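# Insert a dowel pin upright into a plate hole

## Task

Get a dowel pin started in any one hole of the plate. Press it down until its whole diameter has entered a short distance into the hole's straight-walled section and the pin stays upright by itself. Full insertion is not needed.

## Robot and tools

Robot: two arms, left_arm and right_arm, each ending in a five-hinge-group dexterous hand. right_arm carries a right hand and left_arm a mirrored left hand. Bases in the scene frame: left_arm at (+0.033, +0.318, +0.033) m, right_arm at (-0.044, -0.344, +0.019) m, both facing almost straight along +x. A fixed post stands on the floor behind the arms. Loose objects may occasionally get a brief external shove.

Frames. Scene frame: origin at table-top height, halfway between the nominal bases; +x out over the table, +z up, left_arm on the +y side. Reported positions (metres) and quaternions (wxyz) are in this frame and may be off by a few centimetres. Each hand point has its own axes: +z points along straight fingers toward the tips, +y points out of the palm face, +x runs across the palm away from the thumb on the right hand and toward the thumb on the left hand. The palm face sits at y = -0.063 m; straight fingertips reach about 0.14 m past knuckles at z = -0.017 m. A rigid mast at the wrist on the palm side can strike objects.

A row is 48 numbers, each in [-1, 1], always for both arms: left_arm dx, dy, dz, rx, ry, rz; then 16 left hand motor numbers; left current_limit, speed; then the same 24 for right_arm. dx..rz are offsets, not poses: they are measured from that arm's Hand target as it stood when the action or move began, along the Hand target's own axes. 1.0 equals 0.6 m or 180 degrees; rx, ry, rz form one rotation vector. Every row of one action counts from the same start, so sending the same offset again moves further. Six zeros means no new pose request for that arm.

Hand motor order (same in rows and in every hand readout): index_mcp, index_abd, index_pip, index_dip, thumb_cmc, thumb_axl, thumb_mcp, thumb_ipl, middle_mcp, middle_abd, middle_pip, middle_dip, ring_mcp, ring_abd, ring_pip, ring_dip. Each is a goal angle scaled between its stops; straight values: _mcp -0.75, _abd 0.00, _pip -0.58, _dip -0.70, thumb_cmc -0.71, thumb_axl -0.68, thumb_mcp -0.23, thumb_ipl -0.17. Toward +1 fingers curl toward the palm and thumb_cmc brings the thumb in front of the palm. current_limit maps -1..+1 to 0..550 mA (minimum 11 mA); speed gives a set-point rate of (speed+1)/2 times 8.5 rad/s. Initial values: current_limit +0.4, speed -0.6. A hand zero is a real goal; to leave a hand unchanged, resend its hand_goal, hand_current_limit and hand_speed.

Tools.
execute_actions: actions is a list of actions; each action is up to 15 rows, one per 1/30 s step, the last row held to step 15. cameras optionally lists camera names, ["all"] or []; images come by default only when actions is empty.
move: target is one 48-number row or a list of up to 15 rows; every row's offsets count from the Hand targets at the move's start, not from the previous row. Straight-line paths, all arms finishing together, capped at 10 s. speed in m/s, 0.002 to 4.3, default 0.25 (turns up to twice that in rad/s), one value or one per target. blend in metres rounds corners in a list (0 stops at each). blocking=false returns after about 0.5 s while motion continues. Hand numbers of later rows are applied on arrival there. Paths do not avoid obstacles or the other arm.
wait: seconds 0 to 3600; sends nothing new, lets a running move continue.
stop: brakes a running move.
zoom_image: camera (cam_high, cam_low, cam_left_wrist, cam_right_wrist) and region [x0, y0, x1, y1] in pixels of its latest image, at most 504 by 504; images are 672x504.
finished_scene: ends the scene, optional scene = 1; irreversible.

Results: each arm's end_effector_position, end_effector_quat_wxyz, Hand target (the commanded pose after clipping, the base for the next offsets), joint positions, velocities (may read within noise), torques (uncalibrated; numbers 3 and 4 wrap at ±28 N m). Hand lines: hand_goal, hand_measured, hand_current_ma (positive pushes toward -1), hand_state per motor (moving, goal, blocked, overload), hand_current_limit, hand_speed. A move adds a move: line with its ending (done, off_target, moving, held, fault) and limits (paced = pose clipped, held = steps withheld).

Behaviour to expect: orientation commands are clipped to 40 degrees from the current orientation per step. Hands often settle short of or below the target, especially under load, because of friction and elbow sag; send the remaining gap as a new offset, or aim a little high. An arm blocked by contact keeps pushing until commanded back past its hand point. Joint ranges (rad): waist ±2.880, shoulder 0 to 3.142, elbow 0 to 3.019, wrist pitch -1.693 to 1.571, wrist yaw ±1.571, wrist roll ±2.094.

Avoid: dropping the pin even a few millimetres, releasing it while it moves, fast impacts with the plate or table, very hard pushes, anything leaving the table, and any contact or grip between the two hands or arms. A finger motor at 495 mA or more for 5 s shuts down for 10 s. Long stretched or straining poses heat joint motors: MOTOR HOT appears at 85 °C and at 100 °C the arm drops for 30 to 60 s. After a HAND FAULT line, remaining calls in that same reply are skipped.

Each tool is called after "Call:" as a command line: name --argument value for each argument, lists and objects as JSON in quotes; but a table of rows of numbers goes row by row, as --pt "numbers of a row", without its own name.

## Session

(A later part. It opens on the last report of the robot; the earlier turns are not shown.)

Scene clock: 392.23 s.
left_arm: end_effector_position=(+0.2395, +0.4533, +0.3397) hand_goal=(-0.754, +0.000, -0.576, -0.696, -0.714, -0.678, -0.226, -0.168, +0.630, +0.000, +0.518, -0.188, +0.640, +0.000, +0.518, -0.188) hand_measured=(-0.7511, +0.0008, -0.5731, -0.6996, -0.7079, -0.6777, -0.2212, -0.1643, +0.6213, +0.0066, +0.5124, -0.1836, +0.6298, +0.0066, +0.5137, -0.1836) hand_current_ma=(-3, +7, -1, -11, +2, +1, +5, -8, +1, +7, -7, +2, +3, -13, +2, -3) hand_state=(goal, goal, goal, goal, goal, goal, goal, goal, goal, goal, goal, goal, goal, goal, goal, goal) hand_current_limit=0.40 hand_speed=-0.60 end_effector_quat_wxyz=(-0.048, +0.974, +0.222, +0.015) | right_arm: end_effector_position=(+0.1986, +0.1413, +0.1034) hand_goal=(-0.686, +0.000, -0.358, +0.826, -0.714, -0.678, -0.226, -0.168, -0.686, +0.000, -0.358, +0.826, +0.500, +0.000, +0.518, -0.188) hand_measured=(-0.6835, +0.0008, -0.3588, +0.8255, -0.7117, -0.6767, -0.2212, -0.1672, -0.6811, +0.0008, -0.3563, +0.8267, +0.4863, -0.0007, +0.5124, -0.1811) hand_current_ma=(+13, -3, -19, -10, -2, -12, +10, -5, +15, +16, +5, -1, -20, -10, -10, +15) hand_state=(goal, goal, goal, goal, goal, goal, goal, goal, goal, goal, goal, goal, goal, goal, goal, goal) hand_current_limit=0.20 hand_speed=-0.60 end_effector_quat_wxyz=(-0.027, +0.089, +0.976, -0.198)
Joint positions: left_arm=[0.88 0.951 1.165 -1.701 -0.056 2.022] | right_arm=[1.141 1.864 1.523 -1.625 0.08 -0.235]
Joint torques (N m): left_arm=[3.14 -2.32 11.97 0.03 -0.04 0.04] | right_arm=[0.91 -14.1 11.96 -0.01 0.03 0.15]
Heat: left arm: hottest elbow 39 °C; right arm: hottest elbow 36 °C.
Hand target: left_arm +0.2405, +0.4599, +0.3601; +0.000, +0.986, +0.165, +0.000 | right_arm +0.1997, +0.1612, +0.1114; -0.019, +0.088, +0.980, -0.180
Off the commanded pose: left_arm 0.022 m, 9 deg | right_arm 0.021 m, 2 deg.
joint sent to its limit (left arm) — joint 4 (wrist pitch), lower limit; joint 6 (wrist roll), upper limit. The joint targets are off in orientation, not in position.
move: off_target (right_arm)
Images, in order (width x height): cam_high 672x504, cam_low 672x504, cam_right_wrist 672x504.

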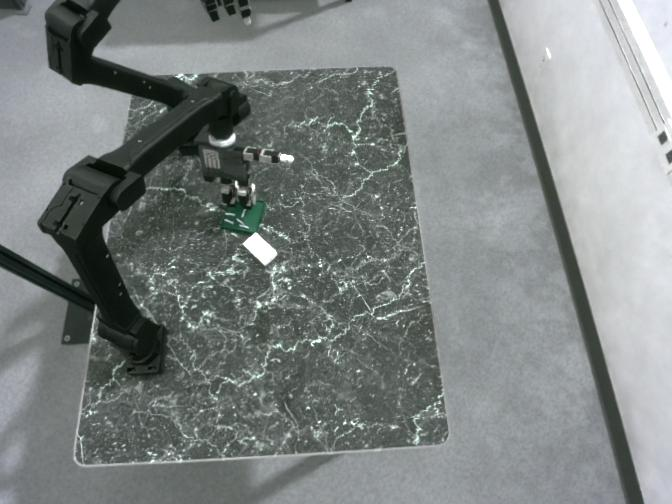

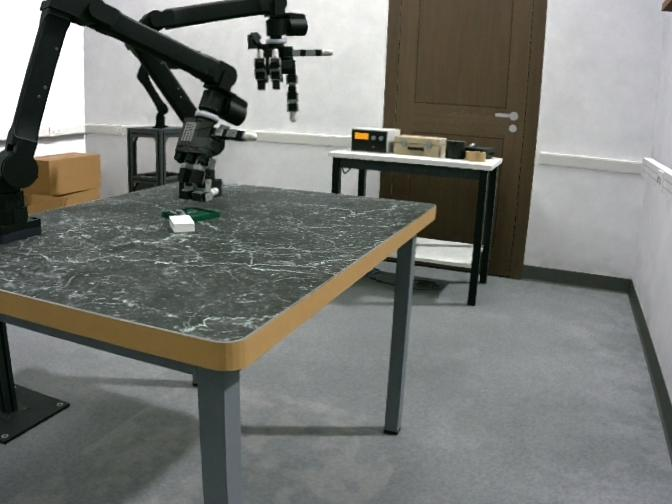

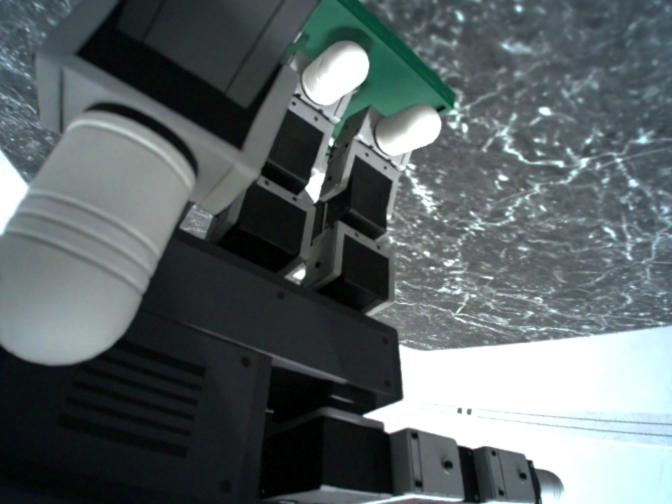

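Call:
move --target '[0,0,0,0,0,0,-0.754,0,-0.576,-0.696,-0.714,-0.678,-0.226,-0.168,0.63,0,0.518,-0.188,0.64,0,0.518,-0.188,0.4,-0.6,-0.0276,0.0128,0.0224,0,0.0139,0.0364,-0.685,0,-0.358,0.826,-0.714,-0.678,-0.226,-0.168,-0.685,0,-0.358,0.826,0.48,0,0.518,-0.188,0.2,-0.6]' --speed 0.05 --cameras '["cam_high","cam_right_wrist","cam_low"]'

Call:
zoom_image --camera "cam_high" --region '[213, 170, 275, 239]'

Call:
zoom_image --camera "cam_low" --region '[150, 160, 240, 240]'

Scene clock: 394.87 s.
left_arm: end_effector_position=(+0.2395, +0.4533, +0.3397) hand_goal=(-0.754, +0.000, -0.576, -0.696, -0.714, -0.678, -0.226, -0.168, +0.630, +0.000, +0.518, -0.188, +0.640, +0.000, +0.518, -0.188) hand_measured=(-0.7511, +0.0008, -0.5731, -0.6996, -0.7092, -0.6777, -0.2212, -0.1643, +0.6213, +0.0052, +0.5124, -0.1836, +0.6298, +0.0066, +0.5150, -0.1836) hand_current_ma=(-2, +4, -11, -6, +3, +4, -1, +2, +7, +8, -10, -3, +8, -10, +0, -2) hand_state=(goal, goal, goal, goal, goal, goal, goal, goal, goal, goal, goal, goal, goal, goal, goal, goal) hand_current_limit=0.40 hand_speed=-0.60 end_effector_quat_wxyz=(-0.048, +0.974, +0.222, +0.015) | right_arm: end_effector_position=(+0.2036, +0.1468, +0.0916) hand_goal=(-0.686, +0.000, -0.358, +0.826, -0.714, -0.678, -0.226, -0.168, -0.686, +0.000, -0.358, +0.826, +0.480, +0.000, +0.518, -0.188) hand_measured=(-0.6823, +0.0008, -0.3601, +0.8267, -0.7129, -0.6777, -0.2212, -0.1681, -0.6811, +0.0008, -0.3550, +0.8267, +0.4670, -0.0021, +0.5124, -0.1823) hand_current_ma=(+13, +7, -13, -4, +0, -8, +3, -2, +13, +4, +12, -3, -23, -10, -11, +31) hand_state=(goal, goal, goal, goal, goal, goal, goal, goal, goal, goal, goal, goal, goal, goal, goal, goal) hand_current_limit=0.20 hand_speed=-0.60 end_effector_quat_wxyz=(-0.034, +0.137, +0.971, -0.195)
Joint positions: left_arm=[0.88 0.951 1.165 -1.701 -0.056 2.022] | right_arm=[1.141 1.894 1.534 -1.606 0.047 -0.142]
Joint torques (N m): left_arm=[3.19 -2.26 11.96 -0.01 -0.05 0.05] | right_arm=[-0.15 -13.8 11.97 0.01 -0.01 0.17]
Heat: left arm: hottest elbow 39 °C; right arm: hottest elbow 36 °C.
Hand target: left_arm +0.2405, +0.4599, +0.3601; +0.000, +0.986, +0.165, +0.000 | right_arm +0.2164, +0.1608, +0.0961; -0.030, +0.147, +0.972, -0.178
Off the commanded pose: left_arm 0.022 m, 9 deg | right_arm 0.019 m, 2 deg.
joint sent to its limit (left arm) — joint 4 (wrist pitch), lower limit; joint 6 (wrist roll), upper limit. The joint targets are off in orientation, not in position.
move: off_target (right_arm)
Images, in order (width x height): cam_high 672x504, cam_low 672x504, cam_right_wrist 672x504.

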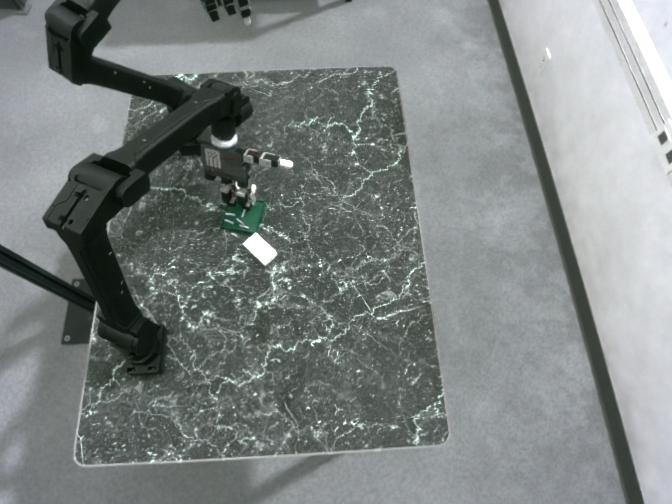

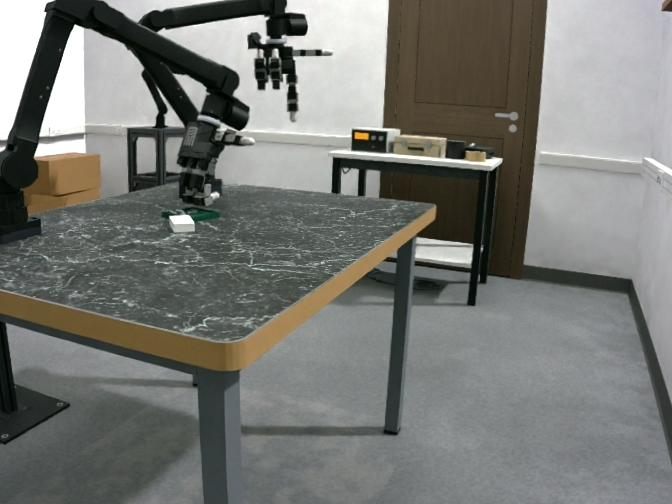

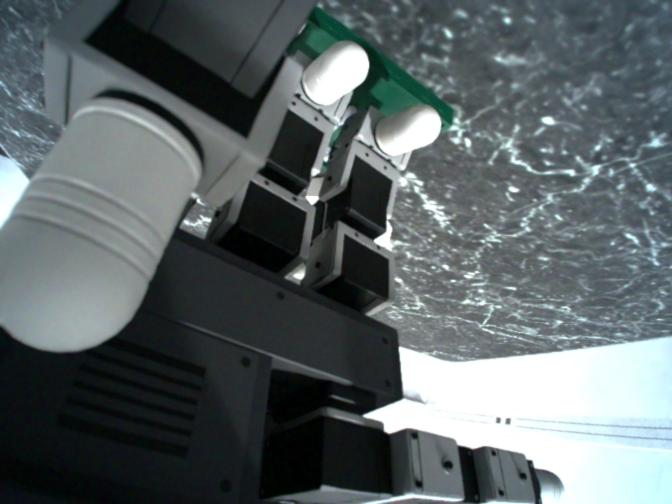

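Scaled by 7.304 from the camera's image (finer frame: 960x720).

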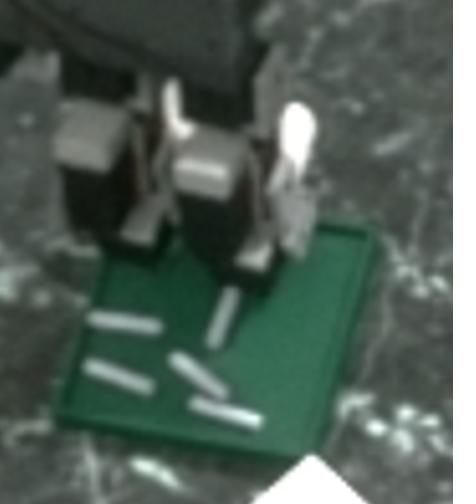

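Scaled by 5.600 from the camera's image (finer frame: 960x720).

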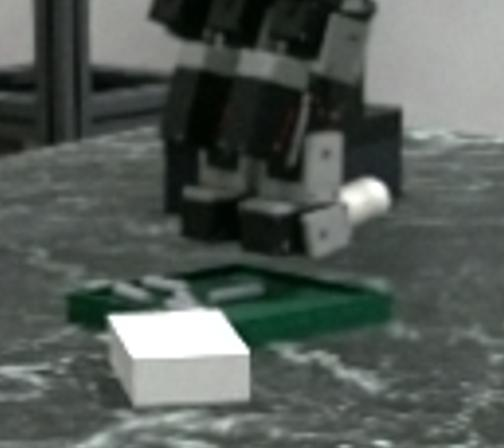

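Call:
move --target '[0,0,0,0,0,0,-0.754,0,-0.576,-0.696,-0.714,-0.678,-0.226,-0.168,0.63,0,0.518,-0.188,0.64,0,0.518,-0.188,0.4,-0.6,-0.0135,-0.0003,0.0118,0,0,0,-0.685,0,-0.358,0.826,-0.714,-0.678,-0.226,-0.168,-0.685,0,-0.358,0.826,0.46,0,0.518,-0.188,0.2,-0.6]' --speed 0.05 --cameras '["cam_high","cam_low"]'

Call:
zoom_image --camera "cam_high" --region '[223, 190, 267, 234]'

Call:
zoom_image --camera "cam_low" --region '[160, 180, 224, 236]'

Scene clock: 396.10 s.
left_arm: end_effector_position=(+0.2395, +0.4533, +0.3397) hand_goal=(-0.754, +0.000, -0.576, -0.696, -0.714, -0.678, -0.226, -0.168, +0.630, +0.000, +0.518, -0.188, +0.640, +0.000, +0.518, -0.188) hand_measured=(-0.7511, +0.0008, -0.5744, -0.6996, -0.7092, -0.6777, -0.2212, -0.1643, +0.6213, +0.0052, +0.5124, -0.1836, +0.6298, +0.0081, +0.5150, -0.1836) hand_current_ma=(-8, +9, -8, -4, +2, -1, +4, -7, +11, +0, -6, -9, +17, -7, +1, -4) hand_state=(goal, goal, goal, goal, goal, goal, goal, goal, goal, goal, goal, goal, goal, goal, goal, goal) hand_current_limit=0.40 hand_speed=-0.60 end_effector_quat_wxyz=(-0.048, +0.974, +0.222, +0.015) | right_arm: end_effector_position=(+0.2119, +0.1476, +0.0901) hand_goal=(-0.686, +0.000, -0.358, +0.826, -0.714, -0.678, -0.226, -0.168, -0.686, +0.000, -0.358, +0.826, +0.460, +0.000, +0.518, -0.188) hand_measured=(-0.6823, +0.0008, -0.3588, +0.8255, -0.7129, -0.6777, -0.2222, -0.1681, -0.6823, +0.0008, -0.3550, +0.8267, +0.4465, -0.0007, +0.5124, -0.1811) hand_current_ma=(+14, +7, -8, -10, -5, -9, +11, -5, +11, +6, +4, -5, -22, -6, -11, +23) hand_state=(goal, goal, goal, goal, goal, goal, goal, goal, goal, goal, goal, goal, goal, goal, goal, goal) hand_current_limit=0.20 hand_speed=-0.60 end_effector_quat_wxyz=(-0.032, +0.144, +0.971, -0.187)
Joint positions: left_arm=[0.88 0.951 1.165 -1.701 -0.056 2.022] | right_arm=[1.128 1.896 1.534 -1.589 0.048 -0.142]
Joint torques (N m): left_arm=[3.14 -2.37 11.99 0.01 -0.05 0.04] | right_arm=[-0.5 -13.63 10.71 0.01 0.15 0]
Heat: left arm: hottest elbow 39 °C; right arm: hottest elbow 36 °C.
Hand target: left_arm +0.2405, +0.4599, +0.3601; +0.000, +0.986, +0.165, +0.000 | right_arm +0.2233, +0.1559, +0.0896; -0.030, +0.147, +0.972, -0.178
Off the commanded pose: left_arm 0.022 m, 9 deg | right_arm 0.014 m, 1 deg.
joint sent to its limit (left arm) — joint 4 (wrist pitch), lower limit; joint 6 (wrist roll), upper limit. The joint targets are off in orientation, not in position.
move: off_target (right_arm)

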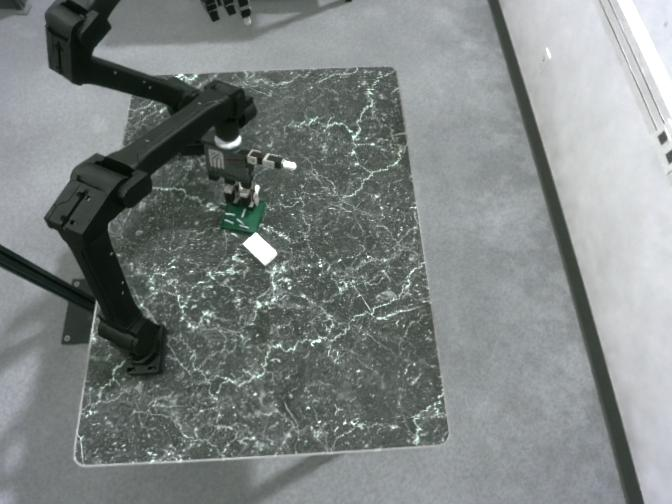

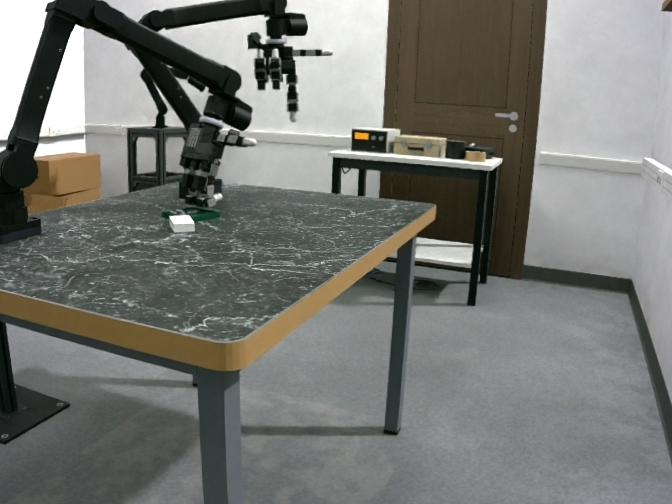

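Scaled by 11.455 from the camera's image (finer frame: 960x720).

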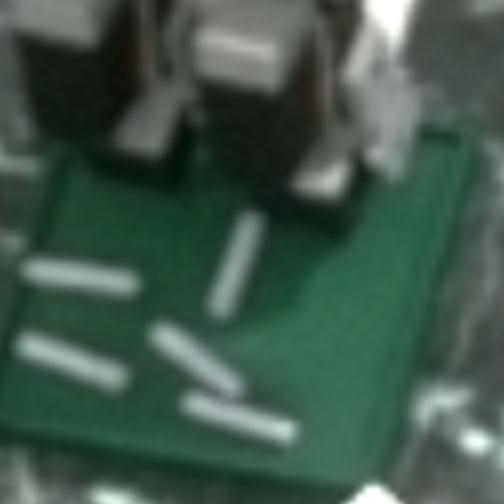

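Scaled by 7.875 from the camera's image (finer frame: 960x720).

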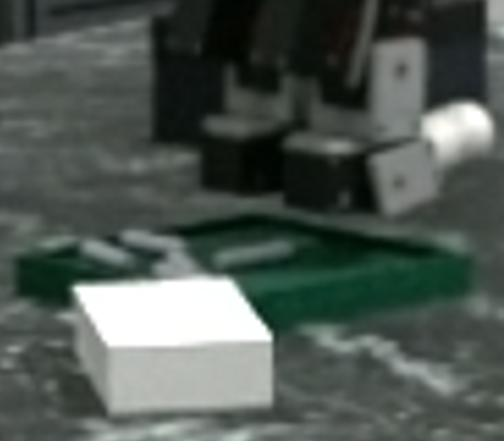

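Call:
move --target '[0,0,0,0,0,0,-0.754,0,-0.576,-0.696,-0.714,-0.678,-0.226,-0.168,0.63,0,0.518,-0.188,0.64,0,0.518,-0.188,0.4,-0.6,-0.0048,-0.0012,0.0185,0,0,0,-0.685,0,-0.358,0.826,-0.714,-0.678,-0.226,-0.168,-0.685,0,-0.358,0.826,0.45,0,0.518,-0.188,0.2,-0.6]' --speed 0.04 --cameras '["cam_high","cam_low"]'

Call:
zoom_image --camera "cam_high" --region '[223, 190, 267, 234]'

Call:
zoom_image --camera "cam_low" --region '[160, 180, 224, 236]'

Scene clock: 397.20 s.
left_arm: end_effector_position=(+0.2395, +0.4533, +0.3397) hand_goal=(-0.754, +0.000, -0.576, -0.696, -0.714, -0.678, -0.226, -0.168, +0.630, +0.000, +0.518, -0.188, +0.640, +0.000, +0.518, -0.188) hand_measured=(-0.7511, +0.0008, -0.5731, -0.6996, -0.7079, -0.6777, -0.2212, -0.1643, +0.6213, +0.0066, +0.5124, -0.1836, +0.6298, +0.0066, +0.5150, -0.1836) hand_current_ma=(-4, +6, -5, +0, +7, -2, +7, +1, +8, +7, -10, -3, +6, -3, -6, -1) hand_state=(goal, goal, goal, goal, goal, goal, goal, goal, goal, goal, goal, goal, goal, goal, goal, goal) hand_current_limit=0.40 hand_speed=-0.60 end_effector_quat_wxyz=(-0.048, +0.974, +0.222, +0.015) | right_arm: end_effector_position=(+0.2166, +0.1521, +0.0887) hand_goal=(-0.686, +0.000, -0.358, +0.826, -0.714, -0.678, -0.226, -0.168, -0.686, +0.000, -0.358, +0.826, +0.450, +0.000, +0.518, -0.188) hand_measured=(-0.6823, +0.0008, -0.3588, +0.8255, -0.7117, -0.6767, -0.2212, -0.1672, -0.6823, -0.0007, -0.3563, +0.8267, +0.4380, -0.0007, +0.5124, -0.1823) hand_current_ma=(+18, +2, -14, -9, +10, -5, +10, -3, +19, +10, -2, -4, -25, -9, -10, +19) hand_state=(goal, goal, goal, goal, goal, goal, goal, goal, goal, goal, goal, goal, goal, goal, goal, goal) hand_current_limit=0.20 hand_speed=-0.60 end_effector_quat_wxyz=(-0.028, +0.145, +0.973, -0.176)
Joint positions: left_arm=[0.88 0.951 1.165 -1.701 -0.056 2.022] | right_arm=[1.124 1.896 1.531 -1.56 0.049 -0.145]
Joint torques (N m): left_arm=[3.14 -2.32 11.96 -0.03 -0.05 0.03] | right_arm=[-0.85 -13.57 8.57 0.2 0.2 -0.02]
Heat: left arm: hottest elbow 38 °C; right arm: hottest elbow 36 °C.
Hand target: left_arm +0.2405, +0.4599, +0.3601; +0.000, +0.986, +0.165, +0.000 | right_arm +0.2245, +0.1506, +0.0795; -0.030, +0.147, +0.972, -0.178
Off the commanded pose: left_arm 0.022 m, 9 deg | right_arm 0.012 m, 0 deg.
joint sent to its limit (left arm) — joint 4 (wrist pitch), lower limit; joint 6 (wrist roll), upper limit. The joint targets are off in orientation, not in position.
move: off_target (right_arm)

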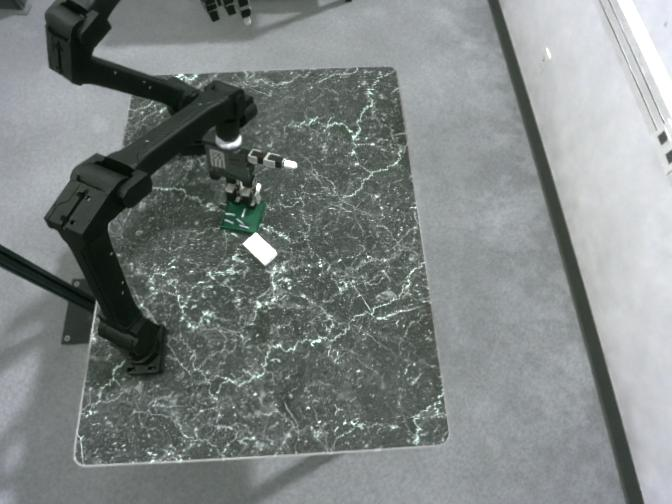

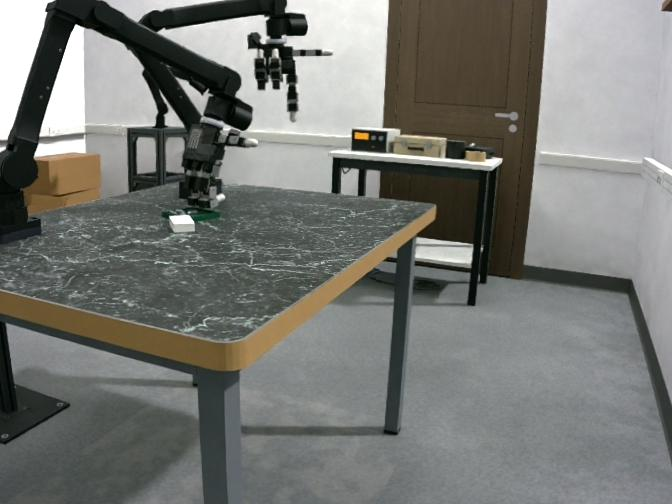

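Scaled by 11.455 from the camera's image (finer frame: 960x720).

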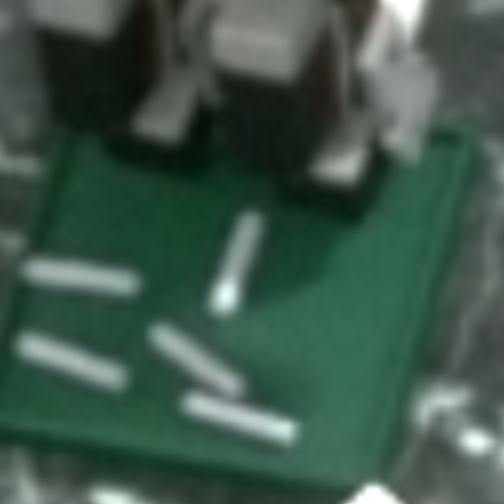

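Scaled by 7.875 from the camera's image (finer frame: 960x720).

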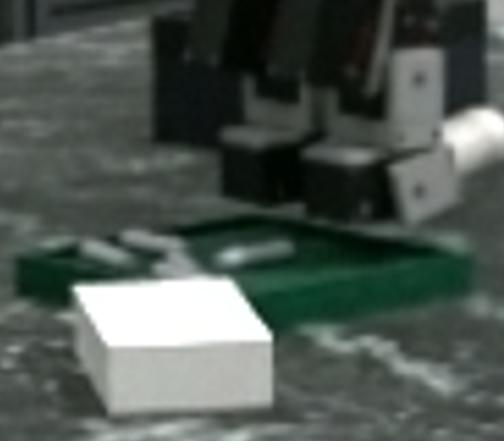

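Call:
move --target '[0,0,0,0,0,0,-0.754,0,-0.576,-0.696,-0.714,-0.678,-0.226,-0.168,0.63,0,0.518,-0.188,0.64,0,0.518,-0.188,0.4,-0.6,0.0012,-0.0088,0.0203,0,0,0,-0.685,0,-0.358,0.826,-0.714,-0.678,-0.226,-0.168,-0.685,0,-0.358,0.826,0.44,0,0.518,-0.188,0.2,-0.6]' --speed 0.03 --cameras '["cam_high","cam_low"]'

Call:
zoom_image --camera "cam_high" --region '[223, 190, 267, 234]'

Call:
zoom_image --camera "cam_low" --region '[160, 180, 224, 236]'

Scene clock: 398.57 s.
left_arm: end_effector_position=(+0.2395, +0.4533, +0.3397) hand_goal=(-0.754, +0.000, -0.576, -0.696, -0.714, -0.678, -0.226, -0.168, +0.630, +0.000, +0.518, -0.188, +0.640, +0.000, +0.518, -0.188) hand_measured=(-0.7511, +0.0008, -0.5731, -0.6996, -0.7079, -0.6777, -0.2212, -0.1643, +0.6213, +0.0052, +0.5124, -0.1836, +0.6298, +0.0066, +0.5150, -0.1836) hand_current_ma=(-2, +2, -2, +0, +4, +2, +1, -2, +9, +6, -5, -7, +6, -4, +1, -1) hand_state=(goal, goal, goal, goal, goal, goal, goal, goal, goal, goal, goal, goal, goal, goal, goal, goal) hand_current_limit=0.40 hand_speed=-0.60 end_effector_quat_wxyz=(-0.048, +0.974, +0.222, +0.015) | right_arm: end_effector_position=(+0.2132, +0.1437, +0.0741) hand_goal=(-0.686, +0.000, -0.358, +0.826, -0.714, -0.678, -0.226, -0.168, -0.686, +0.000, -0.358, +0.826, +0.440, +0.000, +0.518, -0.188) hand_measured=(-0.6823, +0.0008, -0.3601, +0.8267, -0.7117, -0.6767, -0.2212, -0.1681, -0.6835, +0.0052, -0.3601, +0.8255, +0.4284, -0.0007, +0.5137, -0.1823) hand_current_ma=(+25, +10, -12, -12, -6, +0, +3, -1, +10, +4, -6, -5, -19, -5, -18, +26) hand_state=(goal, goal, goal, goal, goal, goal, goal, goal, goal, goal, goal, goal, goal, goal, goal, goal) hand_current_limit=0.20 hand_speed=-0.60 end_effector_quat_wxyz=(-0.030, +0.144, +0.972, -0.181)
Joint positions: left_arm=[0.88 0.951 1.165 -1.701 -0.056 2.022] | right_arm=[1.123 1.896 1.489 -1.53 0.05 -0.146]
Joint torques (N m): left_arm=[3.08 -2.43 12.03 0.02 -0.05 0.04] | right_arm=[-0.56 -15.44 8.02 0.28 0.17 -0.09]
Heat: left arm: hottest elbow 38 °C; right arm: hottest elbow 36 °C.
Hand target: left_arm +0.2405, +0.4599, +0.3601; +0.000, +0.986, +0.165, +0.000 | right_arm +0.2210, +0.1418, +0.0698; -0.030, +0.147, +0.972, -0.178
Off the commanded pose: left_arm 0.022 m, 9 deg | right_arm 0.009 m, 1 deg.
joint sent to its limit (left arm) — joint 4 (wrist pitch), lower limit; joint 6 (wrist roll), upper limit. The joint targets are off in orientation, not in position.
move: done

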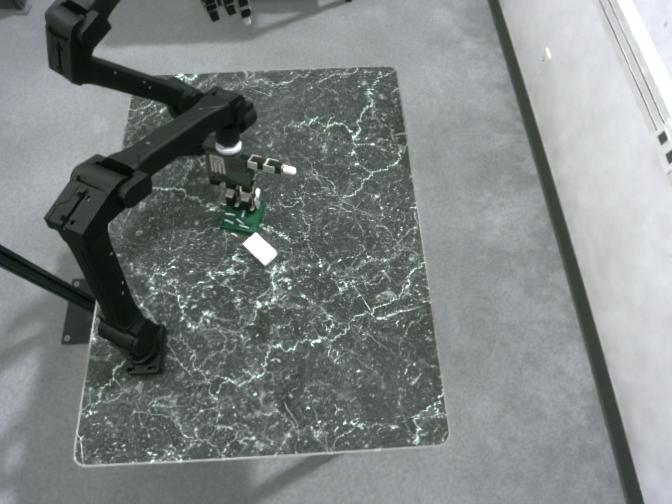

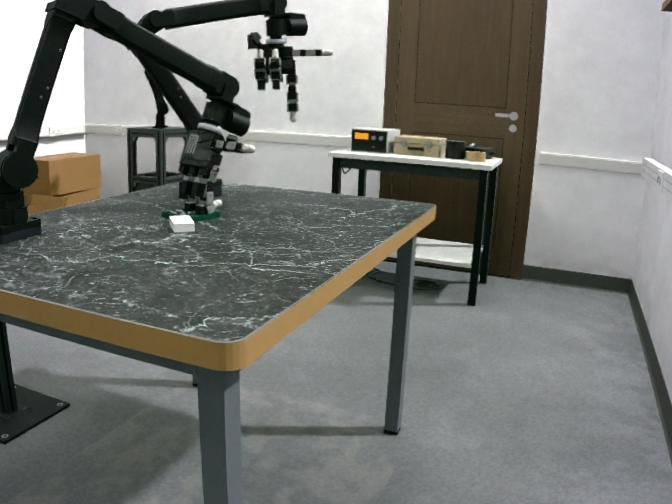

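Scaled by 11.455 from the camera's image (finer frame: 960x720).

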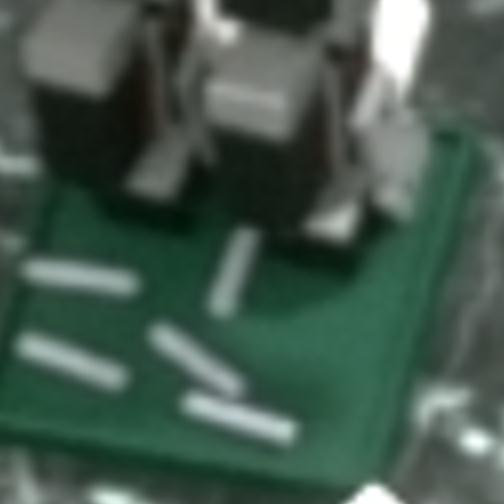

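Scaled by 7.875 from the camera's image (finer frame: 960x720).

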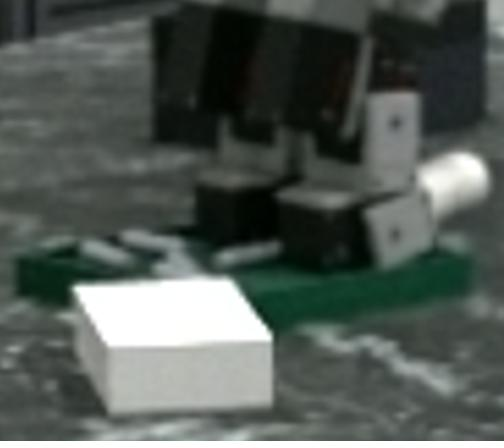

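Call:
zoom_image --camera "cam_high" --region '[230, 195, 256, 221]'

Call:
zoom_image --camera "cam_low" --region '[182, 198, 218, 220]'

Scaled by 19.385 from the camera's image (finer frame: 960x720).

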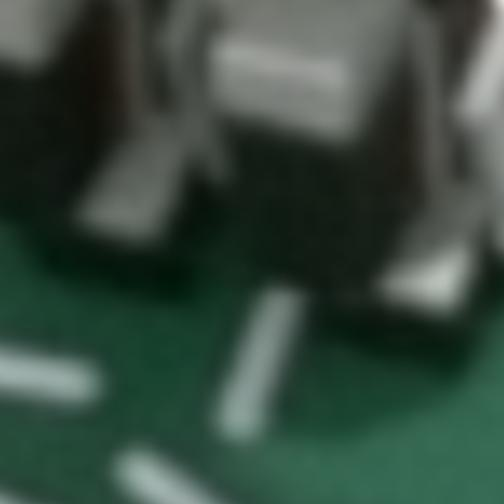

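Scaled by 14.000 from the camera's image (finer frame: 960x720).

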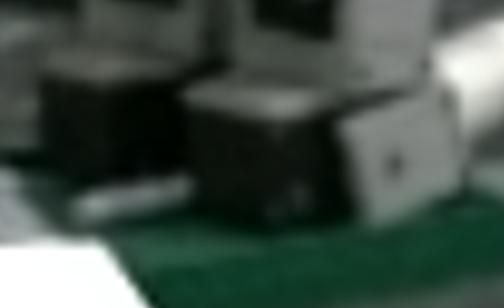

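Call:
move --pt "0 0 0 0 0 0 -0.754 0 -0.576 -0.696 -0.714 -0.678 -0.226 -0.168 0.63 0 0.518 -0.188 0.64 0 0.518 -0.188 0.4 -0.6 0 0 0 0 0 0 -0.685 0.04 -0.358 0.826 -0.714 -0.678 -0.226 -0.168 -0.685 -0.04 -0.358 0.826 0.43 0 0.518 -0.188 0.2 -0.9" --pt "0 0 0 0 0 0 -0.754 0 -0.576 -0.696 -0.714 -0.678 -0.226 -0.168 0.63 0 0.518 -0.188 0.64 0 0.518 -0.188 0.4 -0.6 0 0 0 0 0 0 -0.685 0.12 -0.358 0.826 -0.714 -0.678 -0.226 -0.168 -0.685 -0.12 -0.358 0.826 0.43 0 0.518 -0.188 0.2 -0.9" --speed 0.03 --cameras '["cam_high","cam_low"]'

Call:
zoom_image --camera "cam_high" --region '[230, 195, 256, 221]'

Call:
zoom_image --camera "cam_low" --region '[182, 198, 218, 220]'

Scene clock: 400.57 s.
left_arm: end_effector_position=(+0.2395, +0.4533, +0.3397) hand_goal=(-0.754, +0.000, -0.576, -0.696, -0.714, -0.678, -0.226, -0.168, +0.630, +0.000, +0.518, -0.188, +0.640, +0.000, +0.518, -0.188) hand_measured=(-0.7511, +0.0023, -0.5731, -0.6996, -0.7079, -0.6777, -0.2212, -0.1633, +0.6213, +0.0052, +0.5124, -0.1849, +0.6298, +0.0066, +0.5150, -0.1836) hand_current_ma=(+3, +3, -5, -20, +12, -1, +8, +3, +15, +6, -5, +1, +4, -6, +0, -5) hand_state=(goal, goal, goal, goal, goal, goal, goal, goal, goal, goal, goal, goal, goal, goal, goal, goal) hand_current_limit=0.40 hand_speed=-0.60 end_effector_quat_wxyz=(-0.048, +0.974, +0.222, +0.015) | right_arm: end_effector_position=(+0.2132, +0.1436, +0.0741) hand_goal=(-0.686, +0.120, -0.358, +0.826, -0.714, -0.678, -0.226, -0.168, -0.686, -0.120, -0.358, +0.826, +0.430, +0.000, +0.518, -0.188) hand_measured=(-0.6835, +0.0711, -0.3588, +0.8255, -0.7129, -0.6777, -0.2212, -0.1672, -0.6895, -0.0329, -0.3614, +0.8255, +0.4187, -0.0007, +0.5124, -0.1823) hand_current_ma=(+2, -60, -7, -7, -5, -14, +12, -2, -3, +122, -3, -6, -23, -9, -8, +22) hand_state=(goal, blocked, goal, goal, goal, goal, goal, goal, goal, blocked, goal, goal, goal, goal, goal, goal) hand_current_limit=0.20 hand_speed=-0.90 end_effector_quat_wxyz=(-0.030, +0.144, +0.972, -0.181)
Joint positions: left_arm=[0.88 0.951 1.165 -1.701 -0.056 2.022] | right_arm=[1.123 1.896 1.489 -1.53 0.05 -0.147]
Joint torques (N m): left_arm=[3.08 -2.32 12 0.03 -0.05 0.05] | right_arm=[-1.03 -14.45 8.05 0.2 0.18 -0.03]
Heat: left arm: hottest elbow 38 °C; right arm: hottest elbow 35 °C.
Hand target: left_arm +0.2405, +0.4599, +0.3601; +0.000, +0.986, +0.165, +0.000 | right_arm +0.2210, +0.1418, +0.0698; -0.030, +0.147, +0.972, -0.179
Off the commanded pose: left_arm 0.022 m, 9 deg | right_arm 0.009 m, 1 deg.
joint sent to its limit (left arm) — joint 4 (wrist pitch), lower limit; joint 6 (wrist roll), upper limit. The joint targets are off in orientation, not in position.
move: done

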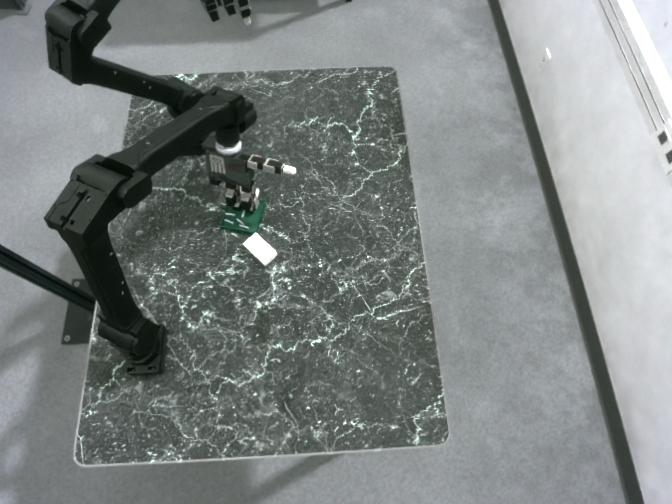

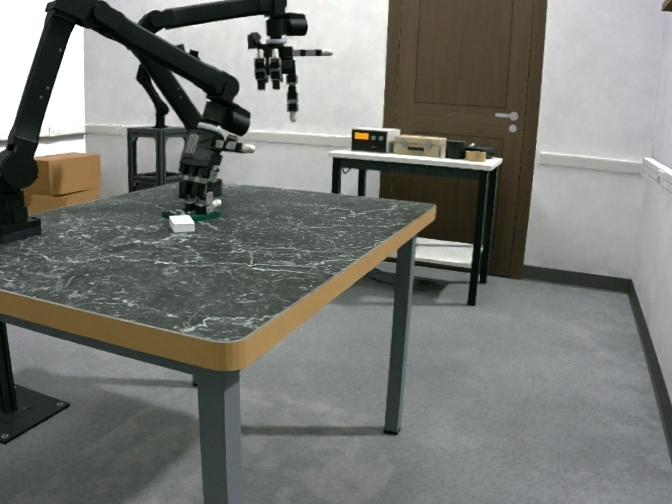

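Scaled by 19.385 from the camera's image (finer frame: 960x720).

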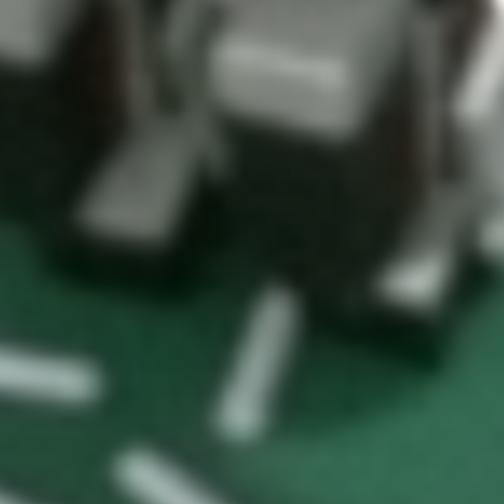

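Scaled by 14.000 from the camera's image (finer frame: 960x720).

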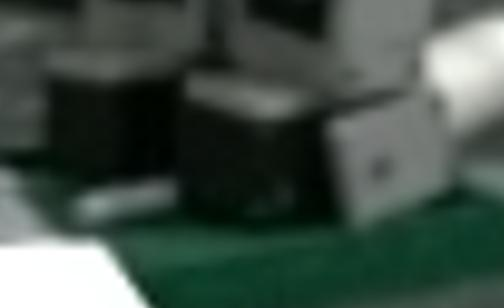

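Call:
move --pt "0 0 0 0 0 0 -0.754 0 -0.576 -0.696 -0.714 -0.678 -0.226 -0.168 0.63 0 0.518 -0.188 0.64 0 0.518 -0.188 0.4 -0.6 0 0 0 0 0 0 -0.685 0.20 -0.358 0.826 -0.714 -0.678 -0.226 -0.168 -0.685 -0.16 -0.358 0.826 0.43 0 0.518 -0.188 0.3 -0.9" --pt "0 0 0 0 0 0 -0.754 0 -0.576 -0.696 -0.714 -0.678 -0.226 -0.168 0.63 0 0.518 -0.188 0.64 0 0.518 -0.188 0.4 -0.6 0 -0.03 -0.0784 0 0 0 -0.685 0.20 -0.358 0.826 -0.714 -0.678 -0.226 -0.168 -0.685 -0.16 -0.358 0.826 0.43 0 0.518 -0.188 0.3 -0.9" --speed 0.04 --cameras '["cam_high","cam_low"]'

Call:
zoom_image --camera "cam_high" --region '[223, 180, 267, 224]'

Call:
zoom_image --camera "cam_low" --region '[170, 184, 226, 224]'

Scene clock: 403.20 s.
left_arm: end_effector_position=(+0.2395, +0.4533, +0.3397) hand_goal=(-0.754, +0.000, -0.576, -0.696, -0.714, -0.678, -0.226, -0.168, +0.630, +0.000, +0.518, -0.188, +0.640, +0.000, +0.518, -0.188) hand_measured=(-0.7498, +0.0008, -0.5731, -0.6996, -0.7079, -0.6777, -0.2212, -0.1643, +0.6213, +0.0052, +0.5124, -0.1836, +0.6298, +0.0081, +0.5150, -0.1836) hand_current_ma=(-4, +2, -4, -8, +0, +3, +1, +1, +7, -1, -2, -1, +7, -7, +2, -8) hand_state=(goal, goal, goal, goal, goal, goal, goal, goal, goal, goal, goal, goal, goal, goal, goal, goal) hand_current_limit=0.40 hand_speed=-0.60 end_effector_quat_wxyz=(-0.048, +0.974, +0.222, +0.015) | right_arm: end_effector_position=(+0.2090, +0.1342, +0.0983) hand_goal=(-0.686, +0.200, -0.358, +0.826, -0.714, -0.678, -0.226, -0.168, -0.686, -0.160, -0.358, +0.826, +0.430, +0.000, +0.518, -0.188) hand_measured=(-0.6811, +0.1151, -0.3550, +0.8255, -0.7129, -0.6777, -0.2212, -0.1672, -0.6835, -0.0622, -0.3563, +0.8255, +0.4187, -0.0007, +0.5137, -0.1823) hand_current_ma=(+14, -105, -3, -12, -5, -8, +12, -4, +8, +137, +10, -14, -22, -13, -10, +17) hand_state=(goal, blocked, goal, goal, goal, goal, goal, goal, goal, blocked, goal, goal, goal, goal, goal, goal) hand_current_limit=0.30 hand_speed=-0.90 end_effector_quat_wxyz=(-0.035, +0.143, +0.969, -0.197)
Joint positions: left_arm=[0.88 0.951 1.165 -1.701 -0.056 2.022] | right_arm=[1.122 1.869 1.515 -1.617 0.051 -0.147]
Joint torques (N m): left_arm=[3.08 -2.37 11.97 0.03 -0.05 0.05] | right_arm=[-0.85 -16.03 11.79 -1.01 0.17 -0.04]
Heat: left arm: hottest elbow 38 °C; right arm: hottest elbow 35 °C.
Hand target: left_arm +0.2405, +0.4599, +0.3601; +0.000, +0.986, +0.165, +0.000 | right_arm +0.2212, +0.1418, +0.1202; -0.030, +0.147, +0.972, -0.178
Off the commanded pose: left_arm 0.022 m, 9 deg | right_arm 0.026 m, 2 deg.
joint sent to its limit (left arm) — joint 4 (wrist pitch), lower limit; joint 6 (wrist roll), upper limit. The joint targets are off in orientation, not in position.
move: off_target (right_arm)

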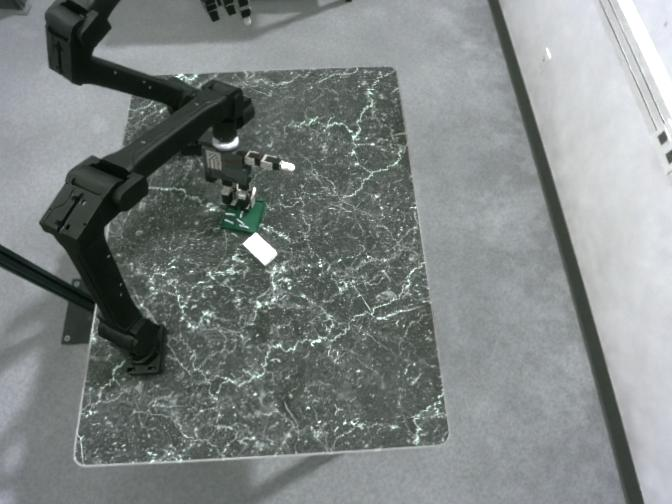

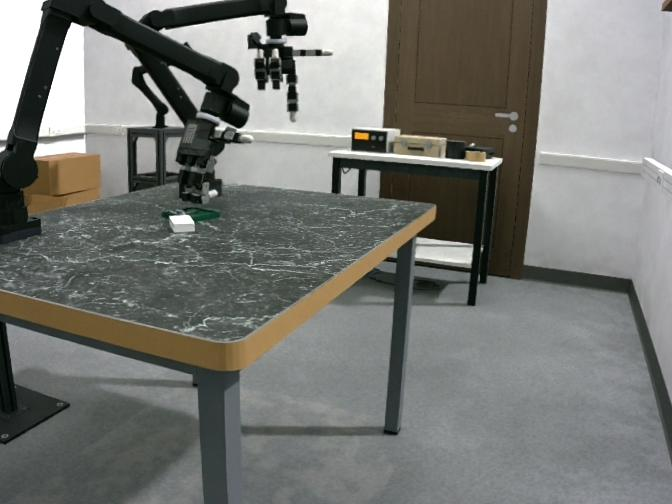

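Scaled by 11.455 from the camera's image (finer frame: 960x720).

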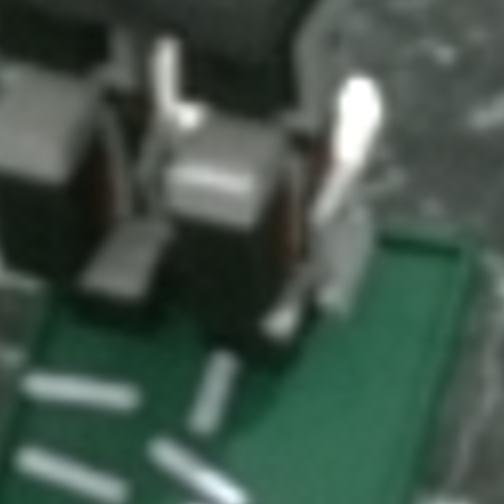

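Scaled by 9.000 from the camera's image (finer frame: 960x720).

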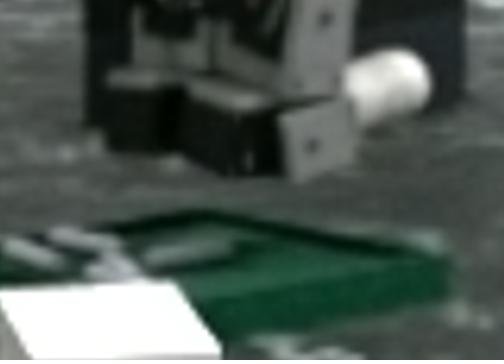

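Call:
move --target '[0,0,0,0,0,0,-0.754,0,-0.576,-0.696,-0.714,-0.678,-0.226,-0.168,0.63,0,0.518,-0.188,0.64,0,0.518,-0.188,0.4,-0.6,0,0,0,0,0,0,-0.685,0.0,-0.358,0.826,-0.714,-0.678,-0.226,-0.168,-0.685,0.0,-0.358,0.826,0.43,0,0.518,-0.188,0.3,-0.6]' --speed 0.04 --cameras '["cam_high","cam_low"]'

Call:
zoom_image --camera "cam_high" --region '[223, 190, 267, 234]'

Call:
zoom_image --camera "cam_low" --region '[160, 180, 224, 236]'

Scene clock: 403.93 s.
left_arm: end_effector_position=(+0.2395, +0.4533, +0.3397) hand_goal=(-0.754, +0.000, -0.576, -0.696, -0.714, -0.678, -0.226, -0.168, +0.630, +0.000, +0.518, -0.188, +0.640, +0.000, +0.518, -0.188) hand_measured=(-0.7511, +0.0023, -0.5731, -0.6996, -0.7079, -0.6777, -0.2212, -0.1633, +0.6213, +0.0052, +0.5124, -0.1836, +0.6298, +0.0066, +0.5150, -0.1836) hand_current_ma=(-4, +2, -11, -5, +4, +6, +6, +2, +9, +3, -7, -3, +7, -12, +5, +2) hand_state=(goal, goal, goal, goal, goal, goal, goal, goal, goal, goal, goal, goal, goal, goal, goal, goal) hand_current_limit=0.40 hand_speed=-0.60 end_effector_quat_wxyz=(-0.048, +0.974, +0.222, +0.015) | right_arm: end_effector_position=(+0.2091, +0.1341, +0.0983) hand_goal=(-0.686, +0.000, -0.358, +0.826, -0.714, -0.678, -0.226, -0.168, -0.686, +0.000, -0.358, +0.826, +0.430, +0.000, +0.518, -0.188) hand_measured=(-0.6823, -0.0036, -0.3563, +0.8255, -0.7117, -0.6777, -0.2212, -0.1672, -0.6835, +0.0023, -0.3563, +0.8267, +0.4175, -0.0007, +0.5137, -0.1823) hand_current_ma=(+8, -5, -12, -7, +8, +1, +13, +2, +11, +2, -1, -4, -20, -6, -9, +18) hand_state=(goal, goal, goal, goal, goal, goal, goal, goal, goal, goal, goal, goal, goal, goal, goal, goal) hand_current_limit=0.30 hand_speed=-0.60 end_effector_quat_wxyz=(-0.035, +0.143, +0.969, -0.197)
Joint positions: left_arm=[0.88 0.951 1.165 -1.701 -0.056 2.022] | right_arm=[1.122 1.869 1.515 -1.617 0.051 -0.147]
Joint torques (N m): left_arm=[3.19 -2.43 11.97 0.01 -0.05 0.05] | right_arm=[-0.85 -15.15 11.75 -0.66 0.12 -0.04]
Heat: left arm: hottest elbow 38 °C; right arm: hottest elbow 35 °C.
Hand target: left_arm +0.2405, +0.4599, +0.3601; +0.000, +0.986, +0.165, +0.000 | right_arm +0.2213, +0.1417, +0.1202; -0.030, +0.147, +0.972, -0.178
Off the commanded pose: left_arm 0.022 m, 9 deg | right_arm 0.026 m, 2 deg.
joint sent to its limit (left arm) — joint 4 (wrist pitch), lower limit; joint 6 (wrist roll), upper limit. The joint targets are off in orientation, not in position.
move: done

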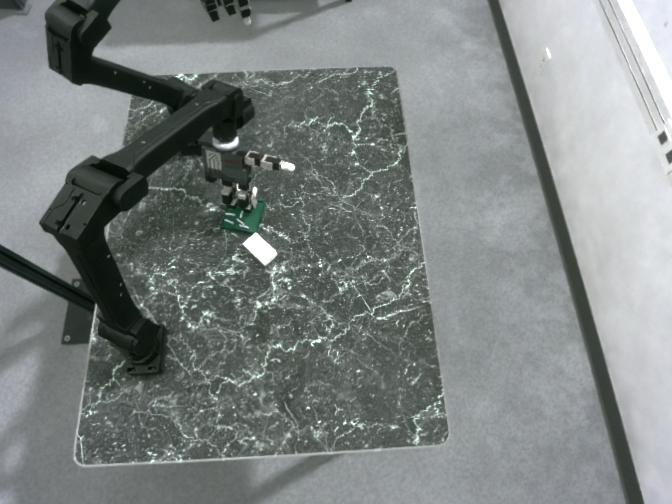

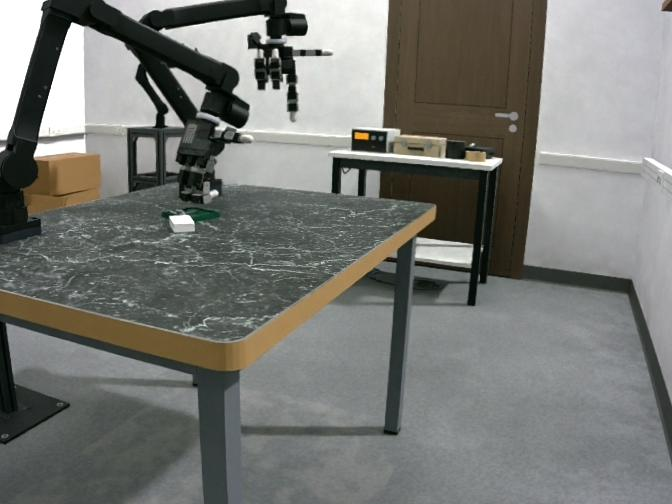

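Scaled by 11.455 from the camera's image (finer frame: 960x720).

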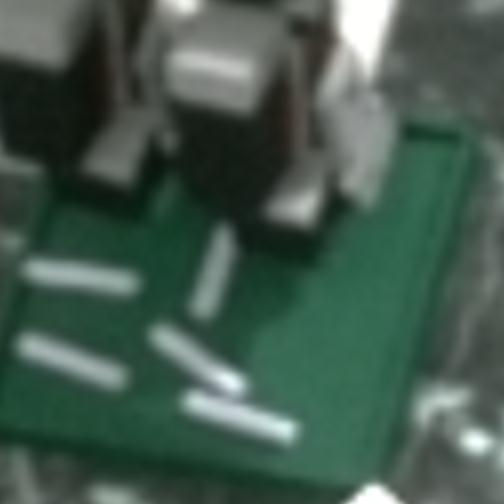

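Scaled by 7.875 from the camera's image (finer frame: 960x720).

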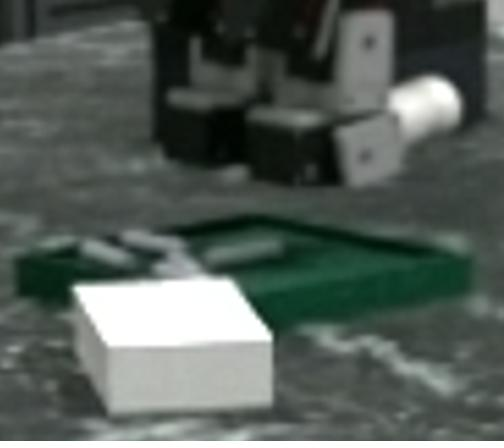

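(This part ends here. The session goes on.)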